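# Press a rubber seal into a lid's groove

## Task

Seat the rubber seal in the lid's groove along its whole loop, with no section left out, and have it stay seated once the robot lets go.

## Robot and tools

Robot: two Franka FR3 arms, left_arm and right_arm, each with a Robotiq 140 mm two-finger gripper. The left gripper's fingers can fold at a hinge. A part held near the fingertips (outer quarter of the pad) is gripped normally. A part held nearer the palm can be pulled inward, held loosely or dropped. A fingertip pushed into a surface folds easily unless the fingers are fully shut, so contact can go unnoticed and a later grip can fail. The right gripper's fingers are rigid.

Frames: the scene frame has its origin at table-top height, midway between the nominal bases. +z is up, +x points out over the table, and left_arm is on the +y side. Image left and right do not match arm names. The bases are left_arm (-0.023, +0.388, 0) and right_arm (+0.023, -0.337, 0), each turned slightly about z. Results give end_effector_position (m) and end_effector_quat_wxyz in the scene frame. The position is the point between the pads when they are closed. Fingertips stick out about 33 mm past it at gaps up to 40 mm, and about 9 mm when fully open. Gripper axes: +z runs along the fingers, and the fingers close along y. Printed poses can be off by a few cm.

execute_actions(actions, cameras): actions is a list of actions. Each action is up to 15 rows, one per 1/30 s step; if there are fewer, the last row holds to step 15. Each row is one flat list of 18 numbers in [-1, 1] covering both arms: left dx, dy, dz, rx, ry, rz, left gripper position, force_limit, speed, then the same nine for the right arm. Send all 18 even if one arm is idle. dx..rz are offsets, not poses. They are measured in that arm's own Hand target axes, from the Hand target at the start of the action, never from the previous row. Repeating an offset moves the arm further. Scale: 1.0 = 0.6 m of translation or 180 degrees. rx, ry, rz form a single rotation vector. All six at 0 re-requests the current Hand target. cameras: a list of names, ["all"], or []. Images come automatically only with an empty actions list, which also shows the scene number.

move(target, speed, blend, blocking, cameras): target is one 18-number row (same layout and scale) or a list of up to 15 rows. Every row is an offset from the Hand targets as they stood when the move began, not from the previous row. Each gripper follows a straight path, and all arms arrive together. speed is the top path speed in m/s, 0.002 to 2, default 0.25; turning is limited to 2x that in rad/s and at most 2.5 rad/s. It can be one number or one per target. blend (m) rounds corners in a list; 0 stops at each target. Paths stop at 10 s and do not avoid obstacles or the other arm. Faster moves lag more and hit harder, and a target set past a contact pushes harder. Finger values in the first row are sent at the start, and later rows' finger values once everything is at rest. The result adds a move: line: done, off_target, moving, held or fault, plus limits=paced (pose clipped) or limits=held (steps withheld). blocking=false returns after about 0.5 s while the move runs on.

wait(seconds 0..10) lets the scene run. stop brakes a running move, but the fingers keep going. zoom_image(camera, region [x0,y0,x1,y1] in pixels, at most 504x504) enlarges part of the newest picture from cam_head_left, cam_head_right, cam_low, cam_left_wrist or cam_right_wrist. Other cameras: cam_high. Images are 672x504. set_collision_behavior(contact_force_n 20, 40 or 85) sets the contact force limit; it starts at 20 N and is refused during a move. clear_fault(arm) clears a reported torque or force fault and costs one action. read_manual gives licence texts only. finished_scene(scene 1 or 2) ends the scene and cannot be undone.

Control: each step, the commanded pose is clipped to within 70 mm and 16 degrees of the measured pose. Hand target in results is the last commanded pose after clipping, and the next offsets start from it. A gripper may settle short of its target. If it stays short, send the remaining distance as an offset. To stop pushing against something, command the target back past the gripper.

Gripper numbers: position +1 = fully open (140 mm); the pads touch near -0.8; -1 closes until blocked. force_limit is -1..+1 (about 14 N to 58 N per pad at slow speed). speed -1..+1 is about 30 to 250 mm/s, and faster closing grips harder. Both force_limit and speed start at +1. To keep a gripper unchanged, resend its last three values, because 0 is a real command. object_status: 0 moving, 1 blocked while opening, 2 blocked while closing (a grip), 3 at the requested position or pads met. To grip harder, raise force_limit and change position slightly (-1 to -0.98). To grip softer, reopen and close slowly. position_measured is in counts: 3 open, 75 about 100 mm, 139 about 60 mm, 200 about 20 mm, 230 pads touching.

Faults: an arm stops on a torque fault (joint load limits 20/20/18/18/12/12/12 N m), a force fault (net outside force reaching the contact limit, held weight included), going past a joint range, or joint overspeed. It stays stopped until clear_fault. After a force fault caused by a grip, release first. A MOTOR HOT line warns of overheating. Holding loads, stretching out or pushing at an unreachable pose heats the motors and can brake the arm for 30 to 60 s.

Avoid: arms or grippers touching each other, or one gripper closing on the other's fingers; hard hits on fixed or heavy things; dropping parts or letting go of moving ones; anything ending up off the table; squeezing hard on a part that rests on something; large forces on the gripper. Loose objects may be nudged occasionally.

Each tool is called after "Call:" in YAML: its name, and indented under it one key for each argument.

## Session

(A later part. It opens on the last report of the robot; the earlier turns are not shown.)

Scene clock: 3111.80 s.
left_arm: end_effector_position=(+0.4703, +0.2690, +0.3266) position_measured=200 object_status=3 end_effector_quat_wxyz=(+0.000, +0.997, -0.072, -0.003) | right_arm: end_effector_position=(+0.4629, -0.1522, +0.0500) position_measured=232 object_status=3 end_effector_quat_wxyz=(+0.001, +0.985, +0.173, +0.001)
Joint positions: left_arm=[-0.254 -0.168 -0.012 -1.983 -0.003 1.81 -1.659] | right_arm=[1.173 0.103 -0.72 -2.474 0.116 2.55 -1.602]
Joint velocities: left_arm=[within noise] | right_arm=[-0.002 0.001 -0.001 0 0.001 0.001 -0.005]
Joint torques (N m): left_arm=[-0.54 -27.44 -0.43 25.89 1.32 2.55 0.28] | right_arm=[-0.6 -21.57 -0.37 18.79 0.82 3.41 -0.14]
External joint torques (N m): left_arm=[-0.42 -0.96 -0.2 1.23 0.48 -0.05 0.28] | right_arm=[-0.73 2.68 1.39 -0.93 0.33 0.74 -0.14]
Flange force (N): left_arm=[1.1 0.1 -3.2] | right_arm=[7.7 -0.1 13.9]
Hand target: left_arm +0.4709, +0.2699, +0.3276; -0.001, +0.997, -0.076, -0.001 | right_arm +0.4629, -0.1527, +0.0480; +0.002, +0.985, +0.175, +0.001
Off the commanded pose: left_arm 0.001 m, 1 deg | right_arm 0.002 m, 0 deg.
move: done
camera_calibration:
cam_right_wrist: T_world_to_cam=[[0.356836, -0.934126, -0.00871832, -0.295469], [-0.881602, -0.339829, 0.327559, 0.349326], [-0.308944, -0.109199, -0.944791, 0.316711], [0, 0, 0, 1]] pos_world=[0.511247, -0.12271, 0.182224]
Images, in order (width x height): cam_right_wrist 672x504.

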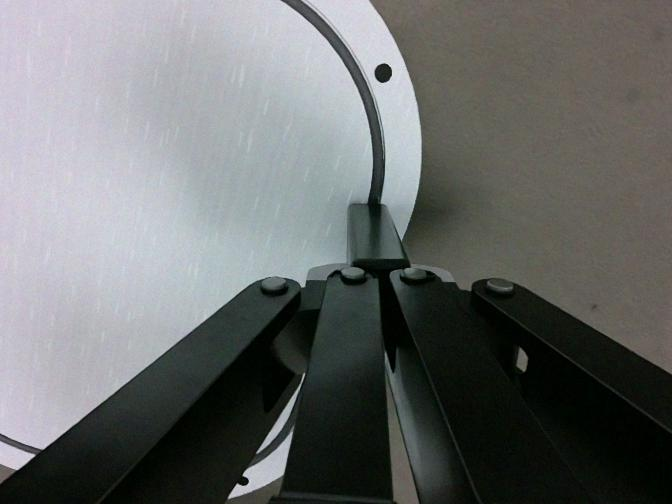

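Call:
move:
  target:
    - [0,0,0,0,0,0,-0.56,-1,-1,0,0,-0.0040,0,0,0,-1,-1,-0.5]
    - [0,0,0,0,0,0,-0.56,-1,-1,0.0265,-0.0004,-0.0040,0,0,-0.086,-1,-1,-0.5]
    - [0,0,0,0,0,0,-0.56,-1,-1,0.0265,0.0020,-0.001,0,0,-0.086,-1,-1,-0.5]
    - [0,0,0,0,0,0,-0.56,-1,-1,0.0265,0.0016,0,0,0,-0.086,-1,-1,-0.5]
  speed: [0.02,0.08,0.012,0.012]

Call:
move:
  target:
    - [0,0,0,0,0,0,-0.56,-1,-1,0,0,-0.0040,0,0,0,-1,-1,-0.5]
    - [0,0,0,0,0,0,-0.56,-1,-1,0.0262,-0.0040,-0.0040,0,0,-0.086,-1,-1,-0.5]
    - [0,0,0,0,0,0,-0.56,-1,-1,0.0262,-0.0015,-0.001,0,0,-0.086,-1,-1,-0.5]
    - [0,0,0,0,0,0,-0.56,-1,-1,0.0262,-0.0020,0,0,0,-0.086,-1,-1,-0.5]
  speed: [0.02,0.08,0.012,0.012]
  cameras: ["cam_right_wrist"]

Call:
zoom_image:
  camera: "cam_right_wrist"
  region: [280, 80, 420, 220]

Scene clock: 3143.87 s.
left_arm: end_effector_position=(+0.4703, +0.2690, +0.3266) position_measured=200 object_status=3 end_effector_quat_wxyz=(+0.000, +0.997, -0.072, -0.003) | right_arm: end_effector_position=(+0.4782, -0.1473, +0.0500) position_measured=232 object_status=3 end_effector_quat_wxyz=(+0.002, +0.953, +0.304, +0.001)
Joint positions: left_arm=[-0.254 -0.168 -0.012 -1.983 -0.003 1.81 -1.659] | right_arm=[1.085 0.144 -0.635 -2.42 0.143 2.534 -1.894]
Joint velocities: left_arm=[within noise] | right_arm=[-0.001 -0.001 0.002 0 0.001 0 -0.006]
Joint torques (N m): left_arm=[-0.53 -27.43 -0.49 25.88 1.33 2.53 0.25] | right_arm=[-1.38 -24.77 -1.26 19.28 0.74 3.2 -0.19]
External joint torques (N m): left_arm=[-0.45 -0.69 -0.3 1.07 0.48 -0.09 0.25] | right_arm=[-1.33 2.37 1.2 -0.54 0.21 0.55 -0.19]
Flange force (N): left_arm=[1.4 0.3 -2.9] | right_arm=[6.8 3.0 11.2]
Hand target: left_arm +0.4709, +0.2699, +0.3276; -0.001, +0.997, -0.076, -0.001 | right_arm +0.4781, -0.1482, +0.0481; +0.002, +0.952, +0.306, +0.001
Off the commanded pose: left_arm 0.001 m, 1 deg | right_arm 0.002 m, 0 deg.
move: done

Scene clock: 3147.53 s.
left_arm: end_effector_position=(+0.4703, +0.2690, +0.3266) position_measured=200 object_status=3 end_effector_quat_wxyz=(+0.000, +0.997, -0.072, -0.003) | right_arm: end_effector_position=(+0.4901, -0.1375, +0.0497) position_measured=232 object_status=3 end_effector_quat_wxyz=(+0.002, +0.903, +0.430, +0.001)
Joint positions: left_arm=[-0.254 -0.168 -0.012 -1.983 -0.003 1.81 -1.659] | right_arm=[1 0.178 -0.543 -2.369 0.149 2.518 -2.159]
Joint velocities: left_arm=[within noise] | right_arm=[-0.002 0 0.002 -0.001 0 0 -0.005]
Joint torques (N m): left_arm=[-0.5 -27.45 -0.45 25.89 1.31 2.56 0.28] | right_arm=[-0.96 -28.15 -0.75 19.71 0.76 3.03 -0.2]
External joint torques (N m): left_arm=[-0.52 -0.77 -0.37 1.13 0.46 -0.06 0.28] | right_arm=[-0.94 1.6 1.88 -0.28 0.21 0.41 -0.2]
Flange force (N): left_arm=[1.3 0.3 -3.0] | right_arm=[4.7 3.0 8.1]
Hand target: left_arm +0.4709, +0.2699, +0.3276; -0.001, +0.997, -0.076, -0.001 | right_arm +0.4902, -0.1380, +0.0481; +0.003, +0.902, +0.431, +0.000
Off the commanded pose: left_arm 0.001 m, 1 deg | right_arm 0.002 m, 0 deg.
move: done
camera_calibration:
cam_right_wrist: T_world_to_cam=[[0.786696, -0.617302, -0.00697309, -0.458545], [-0.580929, -0.744069, 0.329974, 0.17525], [-0.208882, -0.255538, -0.943964, 0.257256], [0, 0, 0, 1]] pos_world=[0.516279, -0.0869241, 0.181815]
Images, in order (width x height): cam_right_wrist 672x504.

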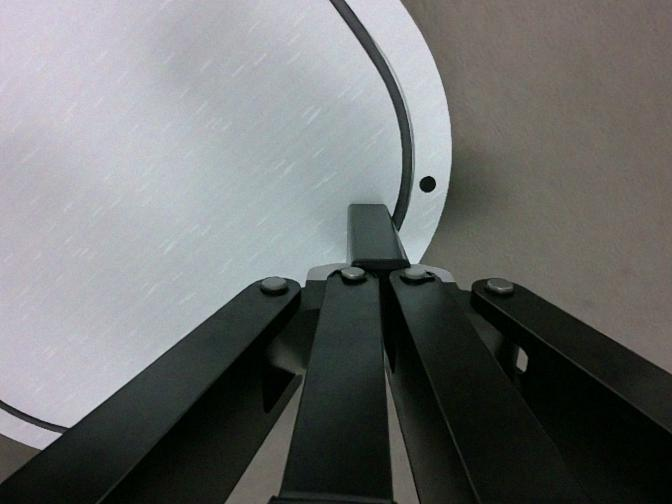

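Scaled by 3.600 from the camera's 672x504 image, which has a finer 960x720 frame.

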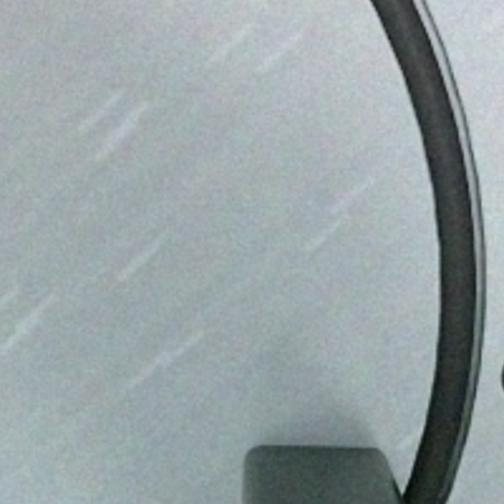

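Call:
move:
  target:
    - [0,0,0,0,0,0,-0.56,-1,-1,0,0,-0.0125,0,0,0,-1,-1,-0.5]
    - [0,0,0,0,0,0,-0.56,-1,-1,0.0307,0.0246,-0.0125,0,0,0.083,-1,-1,-0.5]
    - [0,0,0,0,0,0,-0.56,-1,-1,0.0307,0.0246,-0.003,0,0,0.083,-1,-1,-0.5]
  speed: [0.03,0.08,0.015]
  cameras: ["cam_right_wrist"]

Call:
zoom_image:
  camera: "cam_right_wrist"
  region: [280, 80, 420, 220]

Scene clock: 3200.30 s.
left_arm: end_effector_position=(+0.4703, +0.2690, +0.3266) position_measured=200 object_status=3 end_effector_quat_wxyz=(+0.000, +0.997, -0.072, -0.003) | right_arm: end_effector_position=(+0.5126, -0.1329, +0.0504) position_measured=232 object_status=3 end_effector_quat_wxyz=(+0.003, +0.950, +0.312, +0.000)
Joint positions: left_arm=[-0.254 -0.168 -0.012 -1.983 -0.003 1.81 -1.659] | right_arm=[1.029 0.247 -0.583 -2.284 0.211 2.48 -1.956]
Joint velocities: left_arm=[within noise] | right_arm=[0 0 0 0 0.003 0.003 0]
Joint torques (N m): left_arm=[-0.57 -27.48 -0.49 25.96 1.33 2.54 0.26] | right_arm=[-0.93 -31.53 -3.13 20.15 0.75 2.89 0.06]
External joint torques (N m): left_arm=[-0.61 -0.64 -0.44 1.12 0.47 -0.08 0.26] | right_arm=[-1.03 0.14 0.82 -0.33 0.18 0.24 0.06]
Flange force (N): left_arm=[1.7 0.6 -3.0] | right_arm=[0.6 1.0 2.9]
Hand target: left_arm +0.4709, +0.2699, +0.3276; -0.001, +0.997, -0.076, -0.001 | right_arm +0.5133, -0.1330, +0.0499; +0.002, +0.951, +0.310, +0.001
Off the commanded pose: left_arm 0.001 m, 1 deg | right_arm 0.001 m, 0 deg.
move: done
camera_calibration:
cam_right_wrist: T_world_to_cam=[[0.606377, -0.795151, -0.00645971, -0.40465], [-0.748895, -0.573796, 0.331533, 0.300221], [-0.267326, -0.196196, -0.943421, 0.301727], [0, 0, 0, 1]] pos_world=[0.550864, -0.0902948, 0.182509]
Images, in order (width x height): cam_right_wrist 672x504.

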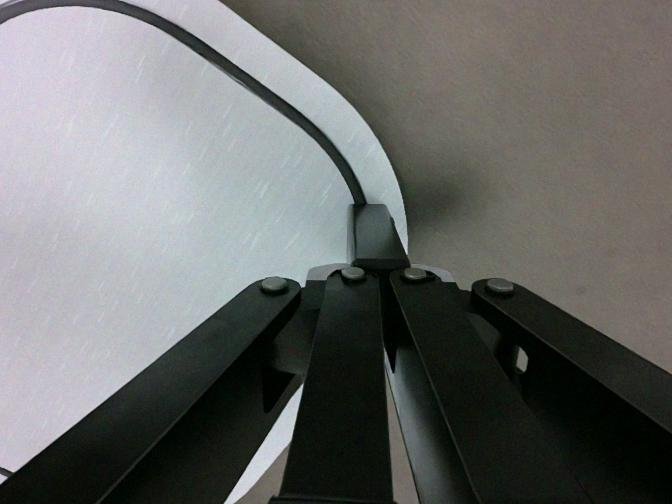

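Scaled by 3.600 from the camera's 672x504 image, which has a finer 960x720 frame.

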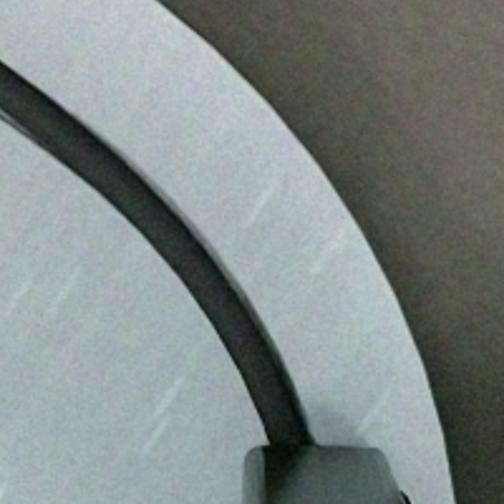

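Call:
move:
  target:
    - [0,0,0,0,0,0,-0.56,-1,-1,0,0.0005,0.0040,0,0,0,-1,-1,-0.5]
    - [0,0,0,0,0,0,-0.56,-1,-1,0,0,-0.008,0,0,0,-1,-1,-0.5]
    - [0,0,0,0,0,0,-0.56,-1,-1,-0.0233,0,-0.008,0,0,0.03,-1,-1,-0.5]
    - [0,0,0,0,0,0,-0.56,-1,-1,-0.0233,0.0005,0.0040,0,0,0.03,-1,-1,-0.5]
  speed: [0.012,0.03,0.06,0.015]

Call:
move:
  target:
    - [0,0,0,0,0,0,-0.56,-1,-1,0,0,-0.012,0,0,0,-1,-1,-0.5]
    - [0,0,0,0,0,0,-0.56,-1,-1,0.0460,-0.0085,-0.012,0,0,-0.105,-1,-1,-0.5]
    - [0,0,0,0,0,0,-0.56,-1,-1,0.0460,-0.0085,-0.0025,0,0,-0.105,-1,-1,-0.5]
  speed: [0.03,0.08,0.015]
  cameras: ["cam_right_wrist"]

Call:
zoom_image:
  camera: "cam_right_wrist"
  region: [280, 80, 420, 220]

Scene clock: 3219.30 s.
left_arm: end_effector_position=(+0.4703, +0.2690, +0.3266) position_measured=200 object_status=3 end_effector_quat_wxyz=(+0.000, +0.997, -0.072, -0.003) | right_arm: end_effector_position=(+0.5023, -0.1415, +0.0499) position_measured=232 object_status=3 end_effector_quat_wxyz=(+0.002, +0.964, +0.265, +0.000)
Joint positions: left_arm=[-0.254 -0.168 -0.012 -1.983 -0.003 1.81 -1.659] | right_arm=[1.072 0.219 -0.631 -2.331 0.208 2.498 -1.864]
Joint torques (N m): left_arm=[-0.52 -27.43 -0.5 25.89 1.33 2.55 0.31] | right_arm=[-0.28 -27.29 -1.86 19.14 0.96 3.57 -0.12]
External joint torques (N m): left_arm=[-0.56 -0.8 -0.45 1.16 0.47 -0.06 0.31] | right_arm=[-0.3 2.49 1.91 -1.1 0.41 0.92 -0.12]
Flange force (N): left_arm=[1.3 0.4 -3.1] | right_arm=[4.9 0.6 12.2]
Hand target: left_arm +0.4709, +0.2699, +0.3276; -0.001, +0.997, -0.076, -0.001 | right_arm +0.5022, -0.1415, +0.0475; +0.002, +0.964, +0.265, +0.001
Off the commanded pose: left_arm 0.001 m, 1 deg | right_arm 0.002 m, 0 deg.
move: done

Scene clock: 3223.37 s.
left_arm: end_effector_position=(+0.4703, +0.2690, +0.3266) position_measured=200 object_status=3 end_effector_quat_wxyz=(+0.000, +0.997, -0.072, -0.003) | right_arm: end_effector_position=(+0.5231, -0.1235, +0.0501) position_measured=232 object_status=3 end_effector_quat_wxyz=(+0.003, +0.908, +0.418, +0.000)
Joint positions: left_arm=[-0.254 -0.168 -0.012 -1.983 -0.003 1.81 -1.659] | right_arm=[0.953 0.272 -0.502 -2.238 0.199 2.468 -2.165]
Joint velocities: left_arm=[within noise] | right_arm=[-0.001 0.001 0.001 -0.001 0 0.001 -0.006]
Joint torques (N m): left_arm=[-0.51 -27.42 -0.53 25.87 1.32 2.55 0.27] | right_arm=[-0.72 -33.41 -2.56 20.04 0.82 3.01 -0.12]
External joint torques (N m): left_arm=[-0.41 -0.84 -0.32 1.16 0.48 -0.07 0.27] | right_arm=[-0.86 0.66 1.21 -0.68 0.23 0.36 -0.12]
Flange force (N): left_arm=[1.2 0.2 -3.1] | right_arm=[0.2 1.0 4.6]
Hand target: left_arm +0.4709, +0.2699, +0.3276; -0.001, +0.997, -0.076, -0.001 | right_arm +0.5233, -0.1230, +0.0490; +0.003, +0.908, +0.420, +0.000
Off the commanded pose: left_arm 0.001 m, 1 deg | right_arm 0.001 m, 0 deg.
move: done
camera_calibration:
cam_right_wrist: T_world_to_cam=[[0.770509, -0.637394, -0.00667339, -0.469851], [-0.599537, -0.728222, 0.332036, 0.216368], [-0.216498, -0.251836, -0.943243, 0.272554], [0, 0, 0, 1]] pos_world=[0.550752, -0.0732778, 0.182107]
Images, in order (width x height): cam_right_wrist 672x504.

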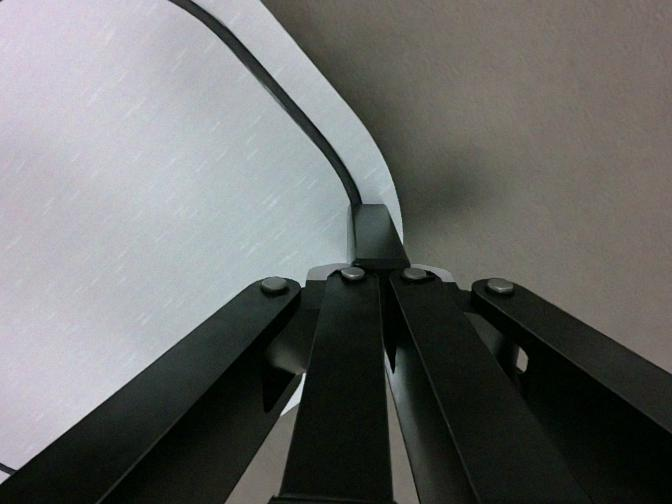

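Scaled by 3.600 from the camera's 672x504 image, which has a finer 960x720 frame.

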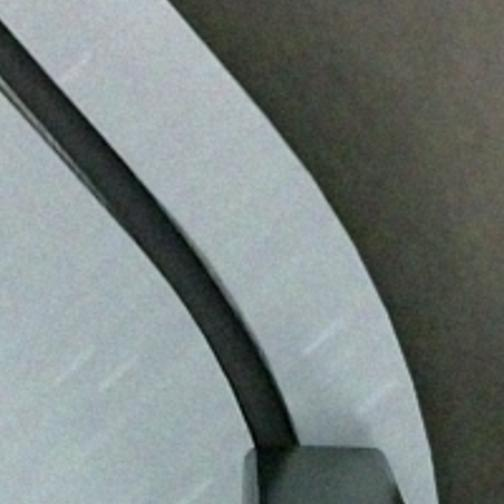

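Call:
move:
  target:
    - [0,0,0,0,0,0,-0.56,-1,-1,0,0,0.0027,0,0,0,-1,-1,-0.5]
    - [0,0,0,0,0,0,-0.56,-1,-1,0,0,-0.009,0,0,0,-1,-1,-0.5]
    - [0,0,0,0,0,0,-0.56,-1,-1,0.0240,-0.0100,-0.009,0,0,-0.10,-1,-1,-0.5]
    - [0,0,0,0,0,0,-0.56,-1,-1,0.0240,-0.0100,0.0027,0,0,-0.10,-1,-1,-0.5]
  speed: [0.012,0.03,0.08,0.015]

Call:
move:
  target:
    - [0,0,0,0,0,0,-0.56,-1,-1,0,0,-0.012,0,0,0,-1,-1,-0.5]
    - [0,0,0,0,0,0,-0.56,-1,-1,0.030,-0.0055,-0.012,0,0,-0.06,-1,-1,-0.5]
    - [0,0,0,0,0,0,-0.56,-1,-1,0.030,-0.0055,-0.0025,0,0,-0.06,-1,-1,-0.5]
  speed: [0.03,0.08,0.015]
  cameras: ["cam_right_wrist"]

Call:
zoom_image:
  camera: "cam_right_wrist"
  region: [280, 80, 420, 220]

Scene clock: 3239.20 s.
left_arm: end_effector_position=(+0.4703, +0.2690, +0.3266) position_measured=200 object_status=3 end_effector_quat_wxyz=(+0.000, +0.997, -0.072, -0.003) | right_arm: end_effector_position=(+0.5287, -0.1086, +0.0501) position_measured=232 object_status=3 end_effector_quat_wxyz=(+0.003, +0.832, +0.555, +0.001)
Joint positions: left_arm=[-0.254 -0.168 -0.012 -1.983 -0.003 1.81 -1.659] | right_arm=[0.867 0.286 -0.398 -2.201 0.165 2.461 -2.435]
Joint velocities: left_arm=[within noise] | right_arm=[-0.001 0 0.001 0 0 0.002 -0.006]
Joint torques (N m): left_arm=[-0.53 -27.45 -0.5 25.97 1.31 2.54 0.28] | right_arm=[-1.17 -33.86 -1.41 19.83 0.89 3.11 -0.14]
External joint torques (N m): left_arm=[-0.6 -0.84 -0.47 1.26 0.45 -0.07 0.28] | right_arm=[-1.15 2.15 1.86 -0.99 0.29 0.49 -0.14]
Flange force (N): left_arm=[1.5 0.5 -3.3] | right_arm=[1.6 2.9 8.0]
Hand target: left_arm +0.4709, +0.2699, +0.3276; -0.001, +0.997, -0.076, -0.001 | right_arm +0.5280, -0.1081, +0.0473; +0.003, +0.831, +0.557, +0.000
Off the commanded pose: left_arm 0.001 m, 1 deg | right_arm 0.003 m, 0 deg.
move: done

Scene clock: 3242.27 s.
left_arm: end_effector_position=(+0.4703, +0.2690, +0.3266) position_measured=200 object_status=3 end_effector_quat_wxyz=(+0.000, +0.997, -0.072, -0.003) | right_arm: end_effector_position=(+0.5317, -0.0903, +0.0503) position_measured=232 object_status=3 end_effector_quat_wxyz=(+0.003, +0.776, +0.631, +0.000)
Joint positions: left_arm=[-0.254 -0.168 -0.012 -1.983 -0.003 1.81 -1.659] | right_arm=[0.83 0.306 -0.335 -2.16 0.146 2.446 -2.582]
Joint velocities: left_arm=[within noise] | right_arm=[0 0 0.001 0.001 0 0.001 -0.007]
Joint torques (N m): left_arm=[-0.54 -27.4 -0.5 25.94 1.32 2.55 0.25] | right_arm=[-0.64 -36.88 -2.23 20.52 0.64 3 -0.09]
External joint torques (N m): left_arm=[-0.62 -0.78 -0.49 1.24 0.46 -0.06 0.25] | right_arm=[-0.87 0.63 0.49 -0.49 0.02 0.41 -0.09]
Flange force (N): left_arm=[1.6 0.6 -3.2] | right_arm=[-0.9 0.6 2.9]
Hand target: left_arm +0.4709, +0.2699, +0.3276; -0.001, +0.997, -0.076, -0.001 | right_arm +0.5318, -0.0902, +0.0488; +0.003, +0.775, +0.632, +0.000
Off the commanded pose: left_arm 0.001 m, 1 deg | right_arm 0.002 m, 0 deg.
move: done
camera_calibration:
cam_right_wrist: T_world_to_cam=[[0.982235, -0.187482, -0.00806906, -0.527326], [-0.174107, -0.926518, 0.333544, 0.00147868], [-0.0700098, -0.326214, -0.9427, 0.198314], [0, 0, 0, 1]] pos_world=[0.5321, -0.0328017, 0.182202]
Images, in order (width x height): cam_right_wrist 672x504.

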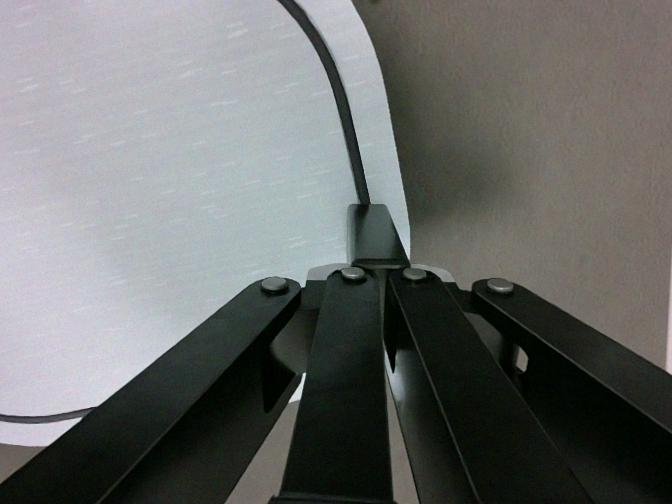

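Scaled by 3.600 from the camera's 672x504 image, which has a finer 960x720 frame.

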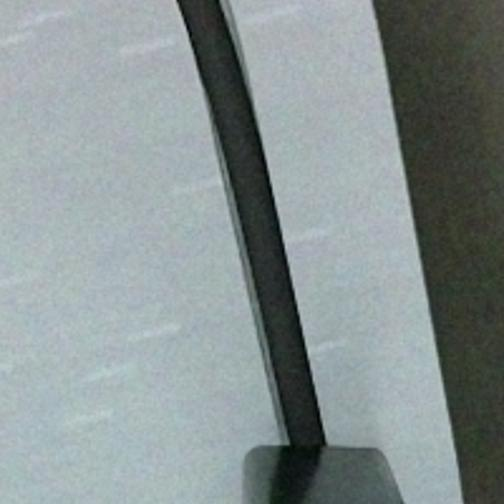

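Call:
move:
  target:
    - [0,0,0,0,0,0,-0.56,-1,-1,0,-0.002,0.0025,0,0,0,-1,-1,-0.5]
    - [0,0,0,0,0,0,-0.56,-1,-1,0,-0.002,-0.009,0,0,0,-1,-1,-0.5]
    - [0,0,0,0,0,0,-0.56,-1,-1,0.0328,-0.0068,-0.009,0,0,-0.055,-1,-1,-0.5]
    - [0,0,0,0,0,0,-0.56,-1,-1,0.0328,-0.0078,0.0025,0,0,-0.055,-1,-1,-0.5]
  speed: [0.012,0.03,0.08,0.015]

Call:
move:
  target:
    - [0,0,0,0,0,0,-0.56,-1,-1,0,0,-0.012,0,0,0,-1,-1,-0.5]
    - [0,0,0,0,0,0,-0.56,-1,-1,0.030,-0.001,-0.012,0,0,-0.025,-1,-1,-0.5]
    - [0,0,0,0,0,0,-0.56,-1,-1,0.030,-0.001,-0.0025,0,0,-0.025,-1,-1,-0.5]
  speed: [0.03,0.08,0.015]
  cameras: ["cam_right_wrist"]

Call:
zoom_image:
  camera: "cam_right_wrist"
  region: [280, 80, 420, 220]

Scene clock: 3257.03 s.
left_arm: end_effector_position=(+0.4703, +0.2690, +0.3266) position_measured=200 object_status=3 end_effector_quat_wxyz=(+0.000, +0.997, -0.072, -0.003) | right_arm: end_effector_position=(+0.5313, -0.0696, +0.0502) position_measured=232 object_status=3 end_effector_quat_wxyz=(+0.002, +0.718, +0.696, -0.001)
Joint positions: left_arm=[-0.254 -0.168 -0.012 -1.983 -0.003 1.81 -1.659] | right_arm=[0.804 0.324 -0.279 -2.127 0.127 2.435 -2.709]
Joint velocities: left_arm=[within noise] | right_arm=[-0.001 0.001 0.002 -0.001 -0.001 0 -0.007]
Joint torques (N m): left_arm=[-0.54 -27.42 -0.47 25.93 1.32 2.55 0.29] | right_arm=[-1.52 -36.39 -0.83 20.16 0.56 3.54 -0.18]
External joint torques (N m): left_arm=[-0.64 -0.69 -0.48 1.15 0.46 -0.07 0.29] | right_arm=[-1.61 2.29 1.64 -0.96 -0.06 0.96 -0.18]
Flange force (N): left_arm=[1.6 0.6 -3.1] | right_arm=[-0.4 2.5 7.9]
Hand target: left_arm +0.4709, +0.2699, +0.3276; -0.001, +0.997, -0.076, -0.001 | right_arm +0.5312, -0.0700, +0.0472; +0.003, +0.717, +0.697, +0.000
Off the commanded pose: left_arm 0.001 m, 1 deg | right_arm 0.003 m, 0 deg.
move: done

Scene clock: 3259.20 s.
left_arm: end_effector_position=(+0.4703, +0.2690, +0.3266) position_measured=200 object_status=3 end_effector_quat_wxyz=(+0.000, +0.997, -0.072, -0.003) | right_arm: end_effector_position=(+0.5306, -0.0519, +0.0503) position_measured=232 object_status=3 end_effector_quat_wxyz=(+0.002, +0.691, +0.723, -0.001)
Joint positions: left_arm=[-0.254 -0.168 -0.012 -1.983 -0.003 1.81 -1.659] | right_arm=[0.802 0.341 -0.25 -2.096 0.118 2.423 -2.752]
Joint velocities: left_arm=[within noise] | right_arm=[-0.001 0.001 0.002 0.001 -0.001 0 -0.008]
Joint torques (N m): left_arm=[-0.57 -27.45 -0.48 25.85 1.32 2.54 0.24] | right_arm=[-0.98 -38.36 -1.4 20.53 0.48 3.17 -0.22]
External joint torques (N m): left_arm=[-0.54 -0.84 -0.35 1.14 0.47 -0.07 0.24] | right_arm=[-1.1 1.31 0.88 -0.76 -0.15 0.59 -0.22]
Flange force (N): left_arm=[1.1 0.4 -3.0] | right_arm=[-1.2 0.8 4.5]
Hand target: left_arm +0.4709, +0.2699, +0.3276; -0.001, +0.997, -0.076, -0.001 | right_arm +0.5311, -0.0520, +0.0486; +0.003, +0.689, +0.725, -0.001
Off the commanded pose: left_arm 0.001 m, 1 deg | right_arm 0.002 m, 0 deg.
move: done
camera_calibration:
cam_right_wrist: T_world_to_cam=[[0.998037, 0.0617837, -0.010211, -0.514288], [0.0616426, -0.940561, 0.333984, -0.0889899], [0.0110307, -0.333958, -0.942523, 0.16735], [0, 0, 0, 1]] pos_world=[0.516919, 0.00396207, 0.182201]
Images, in order (width x height): cam_right_wrist 672x504.

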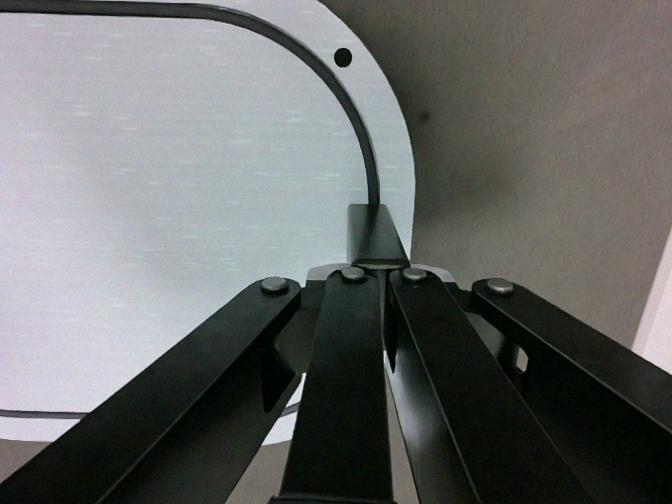

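Scaled by 3.600 from the camera's 672x504 image, which has a finer 960x720 frame.

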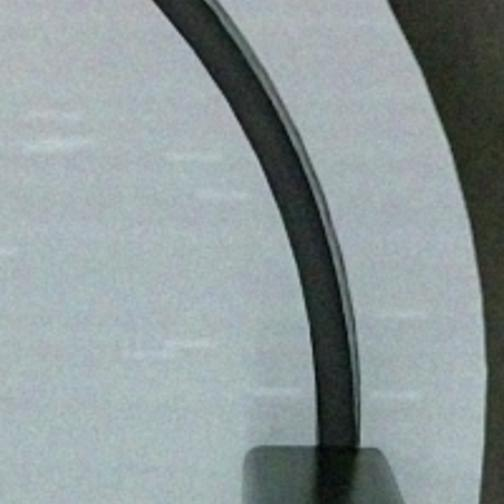

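Call:
move:
  target:
    - [0,0,0,0,0,0,-0.56,-1,-1,0,0.003,0.0025,0,0,0,-1,-1,-0.5]
    - [0,0,0,0,0,0,-0.56,-1,-1,0,0.003,-0.009,0,0,0,-1,-1,-0.5]
    - [0,0,0,0,0,0,-0.56,-1,-1,0.0250,0.0035,-0.009,0,0,-0.03,-1,-1,-0.5]
    - [0,0,0,0,0,0,-0.56,-1,-1,0.0250,0.0045,0.0025,0,0,-0.03,-1,-1,-0.5]
  speed: [0.012,0.03,0.08,0.015]

Call:
move:
  target:
    - [0,0,0,0,0,0,-0.56,-1,-1,0,0,-0.012,0,0,0,-1,-1,-0.5]
    - [0,0,0,0,0,0,-0.56,-1,-1,0.0246,-0.0035,-0.012,0,0,-0.05,-1,-1,-0.5]
    - [0,0,0,0,0,0,-0.56,-1,-1,0.0246,-0.0030,0,0,0,-0.05,-1,-1,-0.5]
    - [0,0,0,0,0,0,-0.56,-1,-1,0.0246,-0.0030,-0.012,0,0,-0.05,-1,-1,-0.5]
    - [0,0,0,0,0,0,-0.56,-1,-1,0.0477,-0.0124,-0.012,0,0,-0.061,-1,-1,-0.5]
    - [0,0,0,0,0,0,-0.56,-1,-1,0.0477,-0.0124,-0.0035,0,0,-0.061,-1,-1,-0.5]
  speed: [0.03,0.08,0.02,0.03,0.08,0.02]
  cameras: ["cam_right_wrist"]

Call:
zoom_image:
  camera: "cam_right_wrist"
  region: [280, 80, 420, 220]

Scene clock: 3287.73 s.
left_arm: end_effector_position=(+0.4703, +0.2690, +0.3266) position_measured=200 object_status=3 end_effector_quat_wxyz=(+0.000, +0.997, -0.072, -0.003) | right_arm: end_effector_position=(+0.5330, -0.0366, +0.0503) position_measured=232 object_status=3 end_effector_quat_wxyz=(+0.002, +0.656, +0.755, +0.000)
Joint positions: left_arm=[-0.254 -0.168 -0.012 -1.983 -0.003 1.81 -1.659] | right_arm=[0.791 0.362 -0.219 -2.06 0.109 2.413 -2.819]
Joint velocities: left_arm=[within noise] | right_arm=[-0.003 0 0.002 0 -0.001 0 -0.006]
Joint torques (N m): left_arm=[-0.53 -27.48 -0.43 25.91 1.31 2.54 0.26] | right_arm=[-1.02 -38.23 -1.15 20.8 0.56 3.26 -0.25]
External joint torques (N m): left_arm=[-0.45 -0.88 -0.25 1.19 0.46 -0.07 0.26] | right_arm=[-0.91 2.51 1.13 -0.7 -0.09 0.68 -0.25]
Flange force (N): left_arm=[1.2 0.2 -3.2] | right_arm=[0.1 3.4 6.8]
Hand target: left_arm +0.4709, +0.2699, +0.3276; -0.001, +0.997, -0.076, -0.001 | right_arm +0.5330, -0.0369, +0.0470; +0.002, +0.654, +0.756, -0.001
Off the commanded pose: left_arm 0.001 m, 1 deg | right_arm 0.003 m, 0 deg.
move: done

Scene clock: 3292.17 s.
left_arm: end_effector_position=(+0.4703, +0.2690, +0.3266) position_measured=200 object_status=3 end_effector_quat_wxyz=(+0.000, +0.997, -0.072, -0.003) | right_arm: end_effector_position=(+0.5216, -0.0094, +0.0505) position_measured=232 object_status=3 end_effector_quat_wxyz=(+0.002, +0.581, +0.814, -0.001)
Joint positions: left_arm=[-0.254 -0.168 -0.012 -1.983 -0.003 1.81 -1.659] | right_arm=[0.78 0.37 -0.159 -2.041 0.079 2.406 -2.941]
Joint velocities: left_arm=[within noise] | right_arm=[0 0.001 -0.001 0 0.001 0.003 -0.002]
Joint torques (N m): left_arm=[-0.54 -27.47 -0.45 25.88 1.33 2.55 0.25] | right_arm=[-0.61 -40.96 -0.5 21.06 0.48 2.8 -0.06]
External joint torques (N m): left_arm=[-0.57 -0.74 -0.39 1.1 0.47 -0.07 0.25] | right_arm=[-0.63 0.33 1 -0.46 -0.16 0.25 -0.06]
Flange force (N): left_arm=[1.3 0.4 -2.9] | right_arm=[-0.7 -0.9 1.5]
Hand target: left_arm +0.4709, +0.2699, +0.3276; -0.001, +0.997, -0.076, -0.001 | right_arm +0.5215, -0.0096, +0.0490; +0.002, +0.579, +0.815, -0.001
Off the commanded pose: left_arm 0.001 m, 1 deg | right_arm 0.002 m, 0 deg.
move: done
camera_calibration:
cam_right_wrist: T_world_to_cam=[[0.940337, 0.340087, -0.0103949, -0.475162], [0.323913, -0.885429, 0.33331, -0.184797], [0.104151, -0.316791, -0.94276, 0.133489], [0, 0, 0, 1]] pos_world=[0.492767, 0.04026, 0.182504]
Images, in order (width x height): cam_right_wrist 672x504.

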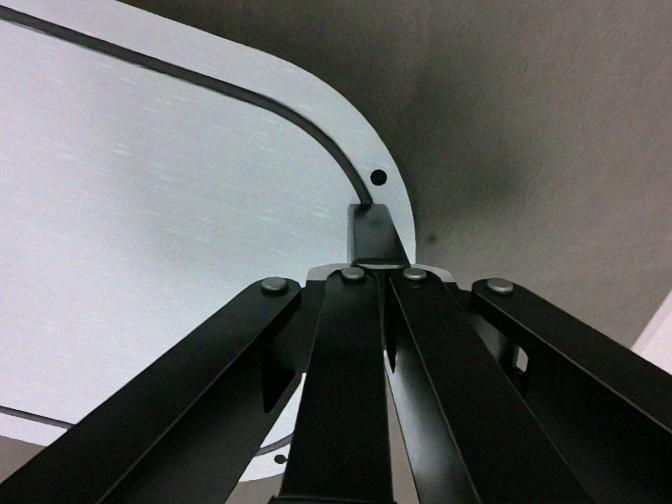

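Scaled by 3.600 from the camera's 672x504 image, which has a finer 960x720 frame.

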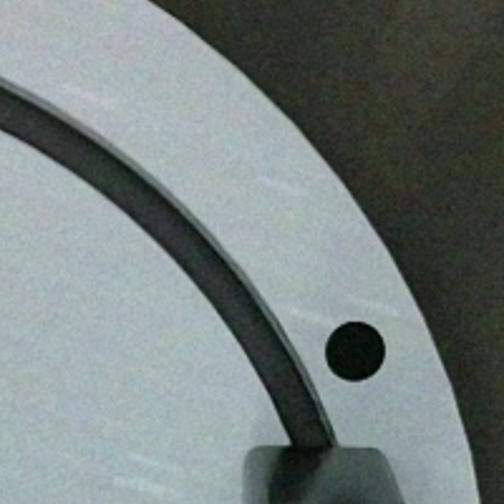

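Call:
move:
  target:
    - [0,0,0,0,0,0,-0.56,-1,-1,0,0.0005,0.0032,0,0,0,-1,-1,-0.5]
    - [0,0,0,0,0,0,-0.56,-1,-1,0,0,-0.009,0,0,0,-1,-1,-0.5]
    - [0,0,0,0,0,0,-0.56,-1,-1,0.0212,-0.0090,-0.009,0,0,-0.008,-1,-1,-0.5]
    - [0,0,0,0,0,0,-0.56,-1,-1,0.0212,-0.0085,0.0032,0,0,-0.008,-1,-1,-0.5]
  speed: [0.012,0.03,0.08,0.015]

Call:
move:
  target:
    - [0,0,0,0,0,0,-0.56,-1,-1,0,0,-0.02,0,0,0,-1,-1,-0.5]
    - [0,0,0,0,0,0,-0.56,-1,-1,-0.19,0.02,-0.31,0,0,0,-1,-1,-0.5]
  speed: [0.03,0.1]
  cameras: ["cam_right_wrist"]

Call:
zoom_image:
  camera: "cam_right_wrist"
  region: [120, 0, 440, 240]

Scene clock: 3307.73 s.
left_arm: end_effector_position=(+0.4703, +0.2690, +0.3266) position_measured=200 object_status=3 end_effector_quat_wxyz=(+0.000, +0.997, -0.072, -0.003) | right_arm: end_effector_position=(+0.5136, +0.0019, +0.0505) position_measured=232 object_status=3 end_effector_quat_wxyz=(+0.003, +0.570, +0.822, +0.001)
Joint positions: left_arm=[-0.254 -0.168 -0.012 -1.983 -0.003 1.81 -1.659] | right_arm=[0.795 0.366 -0.15 -2.047 0.074 2.412 -2.942]
Joint torques (N m): left_arm=[-0.54 -27.45 -0.49 25.93 1.31 2.55 0.28] | right_arm=[-0.82 -39.62 -0.56 20.51 0.45 2.81 -0.12]
External joint torques (N m): left_arm=[-0.63 -0.97 -0.48 1.3 0.45 -0.05 0.28] | right_arm=[-0.71 1.47 0.94 -0.93 -0.2 0.26 -0.12]
Flange force (N): left_arm=[1.3 0.5 -3.4] | right_arm=[-0.7 0.1 3.7]
Hand target: left_arm +0.4709, +0.2699, +0.3276; -0.001, +0.997, -0.076, -0.001 | right_arm +0.5125, +0.0007, +0.0470; +0.002, +0.569, +0.823, -0.001
Off the commanded pose: left_arm 0.001 m, 1 deg | right_arm 0.004 m, 0 deg.
move: off_target (right_arm)

Scene clock: 3311.63 s.
left_arm: end_effector_position=(+0.4703, +0.2690, +0.3266) position_measured=200 object_status=3 end_effector_quat_wxyz=(+0.000, +0.997, -0.072, -0.003) | right_arm: end_effector_position=(+0.5635, -0.0993, +0.2343) position_measured=232 object_status=3 end_effector_quat_wxyz=(+0.007, +0.577, +0.817, -0.004)
Joint positions: left_arm=[-0.254 -0.168 -0.012 -1.983 -0.003 1.81 -1.659] | right_arm=[0.059 0.127 0.425 -1.883 -0.075 1.999 -3.013]
Joint torques (N m): left_arm=[-0.52 -27.47 -0.5 25.91 1.32 2.55 0.27] | right_arm=[-0.51 -33.62 2.41 25.08 0.39 2.37 -0.17]
External joint torques (N m): left_arm=[-0.56 -0.72 -0.45 1.15 0.46 -0.06 0.27] | right_arm=[-0.4 -0.03 0.69 0.41 -0.45 -0.18 -0.17]
Flange force (N): left_arm=[1.5 0.5 -3.0] | right_arm=[0.0 2.0 -1.1]
Hand target: left_arm +0.4709, +0.2699, +0.3276; -0.001, +0.997, -0.076, -0.001 | right_arm +0.5635, -0.1009, +0.2336; +0.002, +0.569, +0.823, -0.001
Off the commanded pose: left_arm 0.001 m, 1 deg | right_arm 0.002 m, 1 deg.
joint sent to its limit (right arm) — joint 7 (wrist roll), lower limit. The joint targets still meet the commanded pose.
move: done
camera_calibration:
cam_right_wrist: T_world_to_cam=[[0.936495, 0.350549, -0.00957514, -0.479071], [0.332155, -0.877939, 0.344814, -0.345802], [0.112468, -0.326097, -0.938622, 0.267318], [0, 0, 0, 1]] pos_world=[0.533443, -0.0484833, 0.365561]
Images, in order (width x height): cam_right_wrist 672x504.

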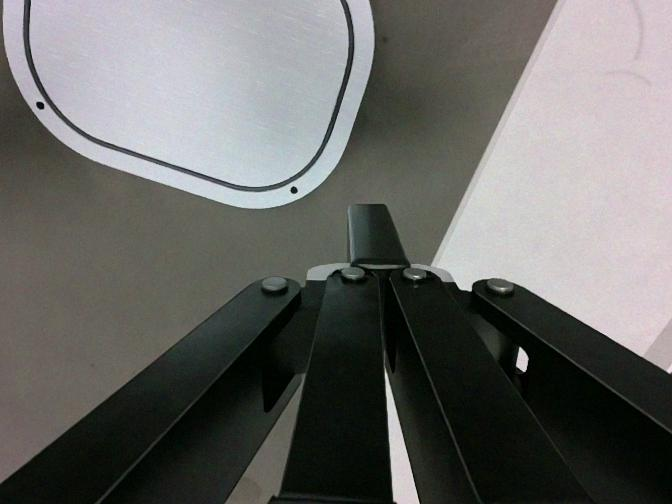

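Scaled by 1.575 from the camera's 672x504 image, which has a finer 960x720 frame.

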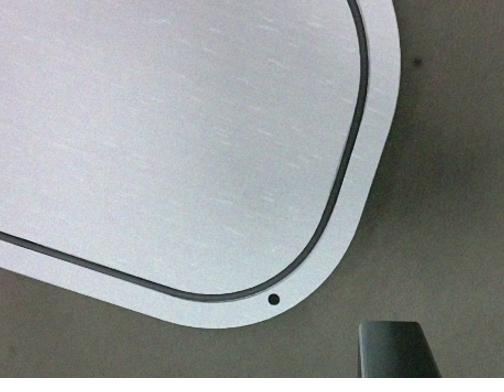

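Call:
move:
  target:
    - [0,0,0,0,0,0,-0.56,-1,-1,0,0,0,0,0,0.32,-1,-1,-0.5]
  speed: 0.15

Scene clock: 3349.53 s.
left_arm: end_effector_position=(+0.4703, +0.2690, +0.3266) position_measured=200 object_status=3 end_effector_quat_wxyz=(+0.000, +0.997, -0.072, -0.003) | right_arm: end_effector_position=(+0.5635, -0.1013, +0.2335) position_measured=232 object_status=3 end_effector_quat_wxyz=(+0.002, +0.893, +0.449, +0.000)
Joint positions: left_arm=[-0.254 -0.168 -0.012 -1.983 -0.003 1.81 -1.659] | right_arm=[0.152 0.122 0.318 -1.885 -0.047 2 -2.057]
Joint velocities: left_arm=[within noise] | right_arm=[-0.001 0.002 0 -0.001 -0.001 0 0.007]
Joint torques (N m): left_arm=[-0.5 -27.45 -0.5 25.92 1.32 2.55 0.26] | right_arm=[-0.48 -35.93 1.94 24.61 0.69 2.81 0.29]
External joint torques (N m): left_arm=[-0.6 -0.83 -0.51 1.21 0.46 -0.06 0.26] | right_arm=[-0.48 -1.15 0.57 -0.09 -0.15 0.18 0.29]
Flange force (N): left_arm=[1.4 0.6 -3.2] | right_arm=[-3.2 -2.4 -0.2]
Hand target: left_arm +0.4709, +0.2699, +0.3276; -0.001, +0.997, -0.076, -0.001 | right_arm +0.5635, -0.1009, +0.2336; +0.003, +0.895, +0.447, +0.000
Off the commanded pose: left_arm 0.001 m, 1 deg | right_arm 0.000 m, 0 deg.
move: done

Call:
move:
  target:
    - [0,0,0,0,0,0,-0.56,-1,-1,-0.209,-0.392,-0.0107,0,0,0.33,-1,-1,-0.5]
  speed: 0.15
  cameras: ["cam_right_wrist"]

Scene clock: 3359.80 s.
left_arm: end_effector_position=(+0.4703, +0.2690, +0.3266) position_measured=200 object_status=3 end_effector_quat_wxyz=(+0.000, +0.997, -0.072, -0.003) | right_arm: end_effector_position=(+0.3012, -0.0595, +0.2396) position_measured=232 object_status=3 end_effector_quat_wxyz=(+0.002, +0.999, -0.051, +0.003)
Joint positions: left_arm=[-0.254 -0.168 -0.012 -1.983 -0.003 1.81 -1.659] | right_arm=[0.134 -0.612 0.619 -2.499 0.361 1.958 -0.99]
Joint velocities: left_arm=[within noise] | right_arm=[-0.001 -0.001 -0.002 0.001 -0.001 0 0.007]
Joint torques (N m): left_arm=[-0.56 -27.46 -0.46 25.92 1.32 2.54 0.26] | right_arm=[-0.96 -7.52 -8.51 23.27 0.91 2.48 0.31]
External joint torques (N m): left_arm=[-0.46 -0.83 -0.25 1.21 0.48 -0.07 0.26] | right_arm=[-0.94 -0.57 1.06 -0.21 0.16 -0.18 0.31]
Flange force (N): left_arm=[1.4 0.2 -3.2] | right_arm=[-0.9 -1.2 0.5]
Hand target: left_arm +0.4709, +0.2699, +0.3276; -0.001, +0.997, -0.076, -0.001 | right_arm +0.3001, -0.0598, +0.2390; +0.002, +0.998, -0.055, +0.002
Off the commanded pose: left_arm 0.001 m, 1 deg | right_arm 0.001 m, 0 deg.
move: done
camera_calibration:
cam_right_wrist: T_world_to_cam=[[-0.085316, -0.996321, -0.00805507, -0.0200927], [-0.943008, 0.0781355, 0.323468, 0.220416], [-0.321649, 0.035193, -0.946205, 0.468819], [0, 0, 0, 1]] pos_world=[0.356935, -0.0537402, 0.372139]
Images, in order (width x height): cam_right_wrist 672x504.

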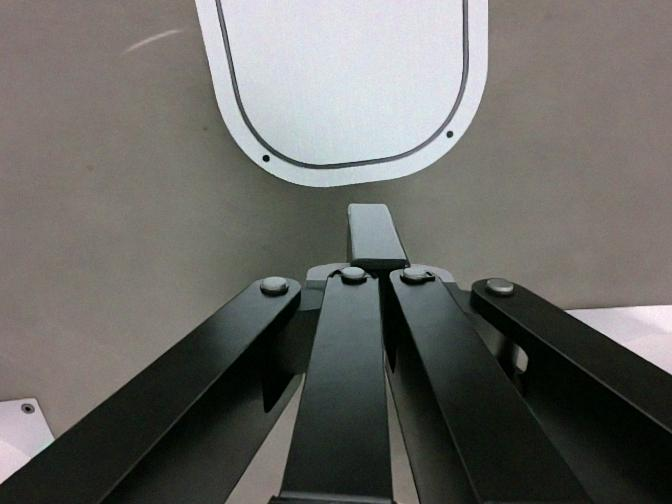

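Call:
zoom_image:
  camera: "cam_right_wrist"
  region: [200, 50, 500, 200]

Call:
execute_actions:
  actions: []
  cameras: ["cam_head_left"]

Scaled by 1.680 from the camera's 672x504 image, which has a finer 960x720 frame.

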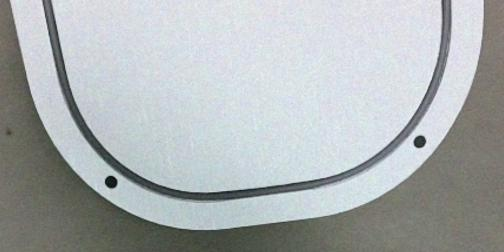

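Scene clock: 3364.90 s.
left_arm: end_effector_position=(+0.4703, +0.2690, +0.3266) position_measured=200 object_status=3 end_effector_quat_wxyz=(+0.000, +0.997, -0.072, -0.003) | right_arm: end_effector_position=(+0.3012, -0.0595, +0.2396) position_measured=232 object_status=3 end_effector_quat_wxyz=(+0.002, +0.999, -0.052, +0.003)
Joint positions: left_arm=[-0.254 -0.168 -0.012 -1.983 -0.003 1.81 -1.659] | right_arm=[0.134 -0.612 0.619 -2.499 0.361 1.958 -0.988]
Joint velocities: within noise
Joint torques (N m): left_arm=[-0.51 -27.48 -0.5 25.87 1.31 2.55 0.25] | right_arm=[-0.94 -7.54 -8.46 23.21 0.91 2.5 0.27]
External joint torques (N m): left_arm=[-0.53 -0.65 -0.42 1.03 0.46 -0.08 0.25] | right_arm=[-0.91 -0.58 1.13 -0.24 0.16 -0.16 0.27]
Flange force (N): left_arm=[1.4 0.5 -2.8] | right_arm=[-1.0 -1.2 0.6]
Hand target: left_arm +0.4709, +0.2699, +0.3276; -0.001, +0.997, -0.076, -0.001 | right_arm +0.3001, -0.0598, +0.2390; +0.002, +0.998, -0.055, +0.002
Tool commands: left_gripper/position=-0.56 left_gripper/force_limit=-1.0 left_gripper/speed=-1.0 right_gripper/position=-1.0 right_gripper/force_limit=-1.0 right_gripper/speed=-0.5
Off the commanded pose: left_arm 0.001 m, 1 deg | right_arm 0.001 m, 0 deg.
Images, in order (width x height): cam_head_left 672x504.

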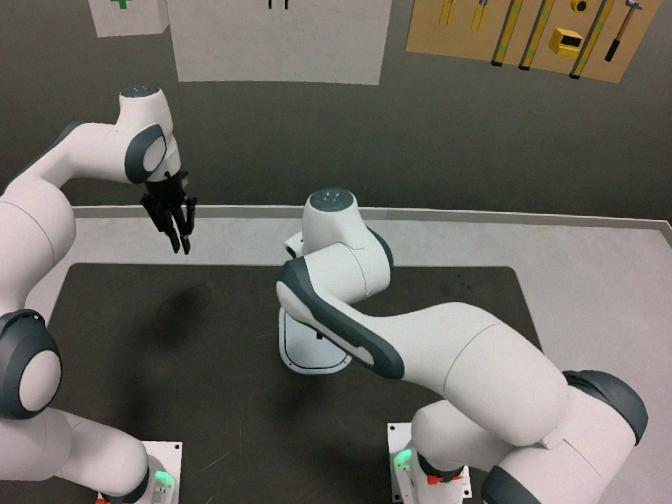

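Call:
move:
  target:
    - [0,0,0,0,0,0,-0.56,-1,-1,0.325,-0.168,0.2317,0,0,0.146,-1,-1,-0.5]
    - [0,0,0,0,0,0,-0.56,-1,-1,0.325,-0.168,0.2933,0,0,0.146,-1,-1,-0.5]
  speed: [0.2,0.08]
  cameras: ["cam_right_wrist"]

Call:
zoom_image:
  camera: "cam_right_wrist"
  region: [280, 80, 420, 220]

Scene clock: 3451.73 s.
left_arm: end_effector_position=(+0.4703, +0.2690, +0.3266) position_measured=200 object_status=3 end_effector_quat_wxyz=(+0.000, +0.997, -0.072, -0.003) | right_arm: end_effector_position=(+0.5050, +0.0177, +0.0634) position_measured=232 object_status=3 end_effector_quat_wxyz=(+0.002, +0.960, -0.279, +0.001)
Joint positions: left_arm=[-0.254 -0.168 -0.012 -1.983 -0.003 1.81 -1.659] | right_arm=[0.11 0.419 0.596 -2.016 -0.328 2.339 -0.15]
Joint velocities: left_arm=[within noise] | right_arm=[0.001 -0.001 0.001 0 0.001 0.004 0.006]
Joint torques (N m): left_arm=[-0.54 -27.46 -0.42 25.91 1.31 2.54 0.29] | right_arm=[-0.26 -37.3 8.1 20.9 0.23 2.85 0.21]
External joint torques (N m): left_arm=[-0.47 -0.63 -0.25 1.1 0.46 -0.08 0.29] | right_arm=[-0.44 -0.77 0.12 -0.16 -0.31 0.26 0.21]
Flange force (N): left_arm=[1.7 0.2 -2.9] | right_arm=[-1.1 3.3 -0.6]
Hand target: left_arm +0.4709, +0.2699, +0.3276; -0.001, +0.997, -0.076, -0.001 | right_arm +0.5055, +0.0181, +0.0633; +0.002, +0.960, -0.281, +0.002
Off the commanded pose: left_arm 0.001 m, 1 deg | right_arm 0.001 m, 0 deg.
move: done
camera_calibration:
cam_right_wrist: T_world_to_cam=[[-0.521564, -0.853174, -0.00805207, 0.29048], [-0.80753, 0.490571, 0.327467, 0.387633], [-0.275436, 0.177298, -0.944828, 0.338922], [0, 0, 0, 1]] pos_world=[0.557881, -0.00242107, 0.195625]
Images, in order (width x height): cam_right_wrist 672x504.

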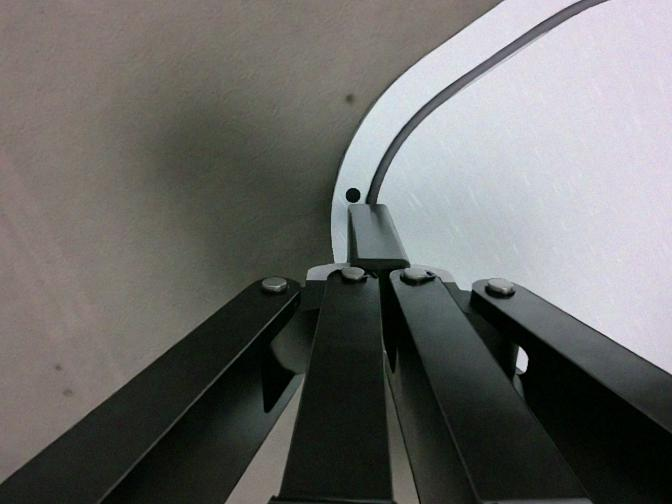

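Scaled by 3.600 from the camera's 672x504 image, which has a finer 960x720 frame.

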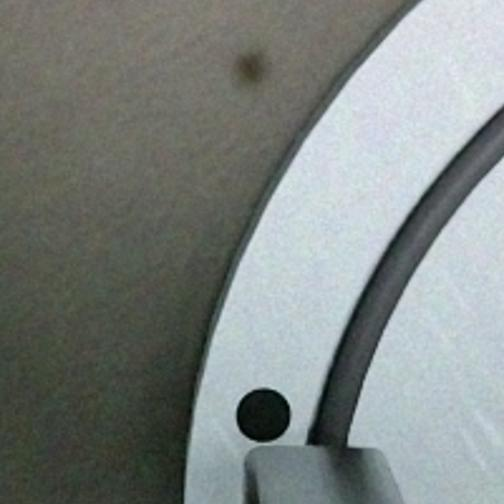

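Call:
move:
  target:
    - [0,0,0,0,0,0,-0.56,-1,-1,0,0.0058,0.012,0,0,0,-1,-1,-0.5]
    - [0,0,0,0,0,0,-0.56,-1,-1,0,0.0058,0.0238,0,0,0,-1,-1,-0.5]
    - [0,0,0,0,0,0,-0.56,-1,-1,0,0.0017,0.0247,0,0,0,-1,-1,-0.5]
    - [0,0,0,0,0,0,-0.56,-1,-1,0,0.0017,0.0272,0,0,0,-1,-1,-0.5]
  speed: [0.05,0.025,0.01,0.02]

Scene clock: 3478.80 s.
left_arm: end_effector_position=(+0.4703, +0.2690, +0.3266) position_measured=200 object_status=3 end_effector_quat_wxyz=(+0.000, +0.997, -0.072, -0.003) | right_arm: end_effector_position=(+0.5047, +0.0162, +0.0508) position_measured=232 object_status=3 end_effector_quat_wxyz=(+0.003, +0.960, -0.280, +0.003)
Joint positions: left_arm=[-0.254 -0.168 -0.012 -1.983 -0.003 1.81 -1.659] | right_arm=[0.131 0.435 0.57 -2.025 -0.342 2.366 -0.139]
Joint velocities: left_arm=[within noise] | right_arm=[0.005 -0.001 -0.003 0.003 0 -0.002 0.002]
Joint torques (N m): left_arm=[-0.53 -27.44 -0.48 25.92 1.31 2.54 0.3] | right_arm=[-0.46 -33.16 7.02 20.17 -0.03 4.07 0.22]
External joint torques (N m): left_arm=[-0.49 -0.8 -0.33 1.23 0.47 -0.06 0.3] | right_arm=[-0.58 4.05 -0.92 -0.65 -0.56 1.46 0.22]
Flange force (N): left_arm=[1.6 0.3 -3.2] | right_arm=[2.4 -5.6 11.8]
Hand target: left_arm +0.4709, +0.2699, +0.3276; -0.001, +0.997, -0.076, -0.001 | right_arm +0.5050, +0.0172, +0.0470; +0.002, +0.960, -0.281, +0.002
Off the commanded pose: left_arm 0.001 m, 1 deg | right_arm 0.004 m, 0 deg.
move: off_target (right_arm)

Call:
move:
  target:
    - [0,0,0,0,0,0,-0.56,-1,-1,0,0,-0.0175,0,0,0,-1,-1,-0.5]
    - [0,0,0,0,0,0,-0.56,-1,-1,-0.0255,0.0075,-0.0175,0,0,-0.0833,-1,-1,-0.5]
    - [0,0,0,0,0,0,-0.56,-1,-1,-0.0255,0.0075,-0.0033,0,0,-0.0833,-1,-1,-0.5]
    - [0,0,0,0,0,0,-0.56,-1,-1,-0.0255,0.0034,-0.0025,0,0,-0.0833,-1,-1,-0.5]
    - [0,0,0,0,0,0,-0.56,-1,-1,-0.0255,0.0034,0,0,0,-0.0833,-1,-1,-0.5]
  speed: [0.04,0.08,0.025,0.01,0.02]
  cameras: ["cam_right_wrist"]

Call:
zoom_image:
  camera: "cam_right_wrist"
  region: [280, 80, 420, 220]

Scene clock: 3493.97 s.
left_arm: end_effector_position=(+0.4703, +0.2690, +0.3266) position_measured=200 object_status=3 end_effector_quat_wxyz=(+0.000, +0.997, -0.072, -0.003) | right_arm: end_effector_position=(+0.4906, +0.0230, +0.0508) position_measured=232 object_status=3 end_effector_quat_wxyz=(+0.004, +0.988, -0.152, +0.002)
Joint positions: left_arm=[-0.254 -0.168 -0.012 -1.983 -0.003 1.81 -1.659] | right_arm=[0.062 0.441 0.664 -2.05 -0.397 2.364 -0.339]
Joint torques (N m): left_arm=[-0.52 -27.47 -0.51 25.96 1.32 2.54 0.26] | right_arm=[-0.8 -31.04 8.23 19.92 -0.2 4.1 0.23]
External joint torques (N m): left_arm=[-0.54 -0.85 -0.42 1.25 0.47 -0.07 0.26] | right_arm=[-0.72 4.21 -0.67 -0.61 -0.74 1.48 0.23]
Flange force (N): left_arm=[1.5 0.5 -3.3] | right_arm=[4.0 -5.3 12.4]
Hand target: left_arm +0.4709, +0.2699, +0.3276; -0.001, +0.997, -0.076, -0.001 | right_arm +0.4910, +0.0237, +0.0469; +0.002, +0.988, -0.153, +0.002
Off the commanded pose: left_arm 0.001 m, 1 deg | right_arm 0.004 m, 0 deg.
move: off_target (right_arm)
camera_calibration:
cam_right_wrist: T_world_to_cam=[[-0.285166, -0.958463, -0.00543544, 0.173765], [-0.907214, 0.26808, 0.324185, 0.431726], [-0.309262, 0.0973775, -0.945978, 0.340653], [0, 0, 0, 1]] pos_world=[0.54657, 0.0176381, 0.183236]
Images, in order (width x height): cam_right_wrist 672x504.

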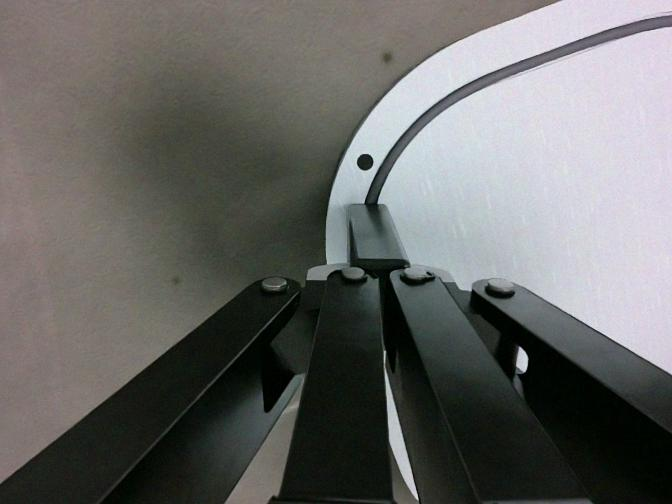

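Scaled by 3.600 from the camera's 672x504 image, which has a finer 960x720 frame.

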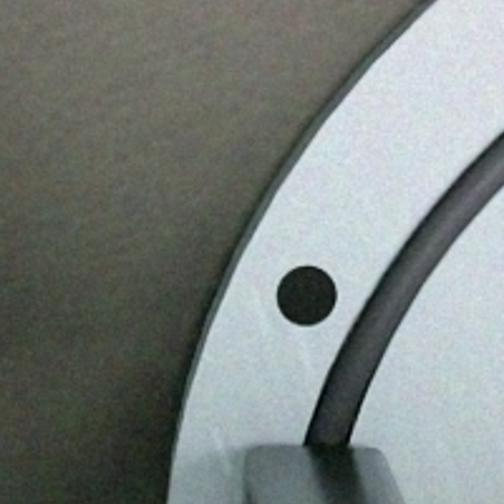

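Call:
move:
  target:
    - [0,0,0,0,0,0,-0.56,-1,-1,0,0,-0.0175,0,0,0,-1,-1,-0.5]
    - [0,0,0,0,0,0,-0.56,-1,-1,-0.0255,0.0075,-0.0175,0,0,-0.1,-1,-1,-0.5]
    - [0,0,0,0,0,0,-0.56,-1,-1,-0.0255,0.0075,-0.0033,0,0,-0.1,-1,-1,-0.5]
    - [0,0,0,0,0,0,-0.56,-1,-1,-0.0255,0.0034,-0.0025,0,0,-0.1,-1,-1,-0.5]
    - [0,0,0,0,0,0,-0.56,-1,-1,-0.0255,0.0034,0,0,0,-0.1,-1,-1,-0.5]
  speed: [0.04,0.08,0.025,0.01,0.02]
  cameras: ["cam_right_wrist"]

Call:
zoom_image:
  camera: "cam_right_wrist"
  region: [280, 80, 420, 220]

Scene clock: 3512.57 s.
left_arm: end_effector_position=(+0.4703, +0.2690, +0.3266) position_measured=200 object_status=3 end_effector_quat_wxyz=(+0.000, +0.997, -0.072, -0.003) | right_arm: end_effector_position=(+0.4757, +0.0256, +0.0507) position_measured=232 object_status=3 end_effector_quat_wxyz=(+0.004, +1.000, +0.005, +0.002)
Joint positions: left_arm=[-0.254 -0.168 -0.012 -1.983 -0.003 1.81 -1.659] | right_arm=[-0.032 0.453 0.778 -2.084 -0.465 2.359 -0.587]
Joint torques (N m): left_arm=[-0.52 -27.43 -0.44 25.9 1.32 2.54 0.24] | right_arm=[0.32 -27.88 9.18 19.38 -0.16 4.15 0.29]
External joint torques (N m): left_arm=[-0.49 -0.75 -0.3 1.16 0.47 -0.07 0.24] | right_arm=[0.25 4.56 -1.16 -0.56 -0.71 1.53 0.29]
Flange force (N): left_arm=[1.5 0.3 -3.1] | right_arm=[7.2 -7.3 15.4]
Hand target: left_arm +0.4709, +0.2699, +0.3276; -0.001, +0.997, -0.076, -0.001 | right_arm +0.4758, +0.0264, +0.0469; +0.002, +1.000, +0.003, +0.001
Off the commanded pose: left_arm 0.001 m, 1 deg | right_arm 0.004 m, 0 deg.
move: off_target (right_arm)
camera_calibration:
cam_right_wrist: T_world_to_cam=[[0.0262304, -0.999651, -0.00309209, 0.0247718], [-0.945187, -0.0258081, 0.325507, 0.443081], [-0.325474, -0.00561557, -0.945534, 0.346132], [0, 0, 0, 1]] pos_world=[0.530802, 0.0381419, 0.18313]
Images, in order (width x height): cam_right_wrist 672x504.

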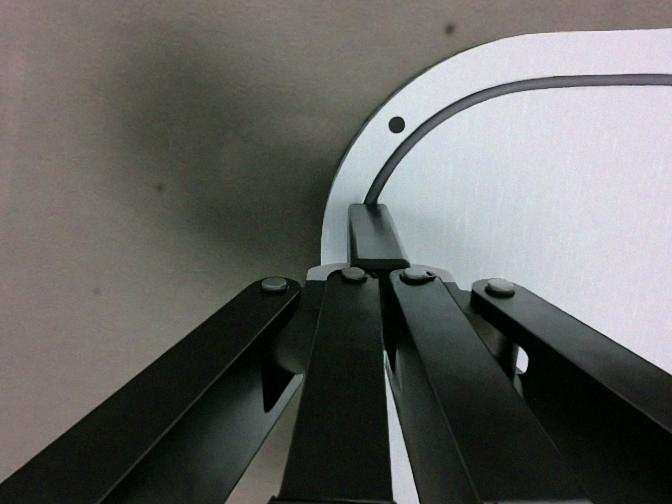

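Scaled by 3.600 from the camera's 672x504 image, which has a finer 960x720 frame.

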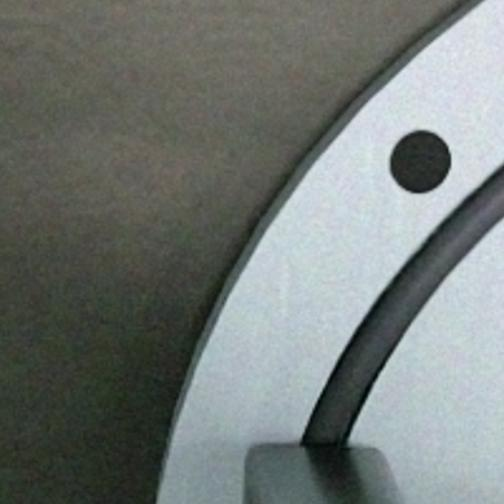

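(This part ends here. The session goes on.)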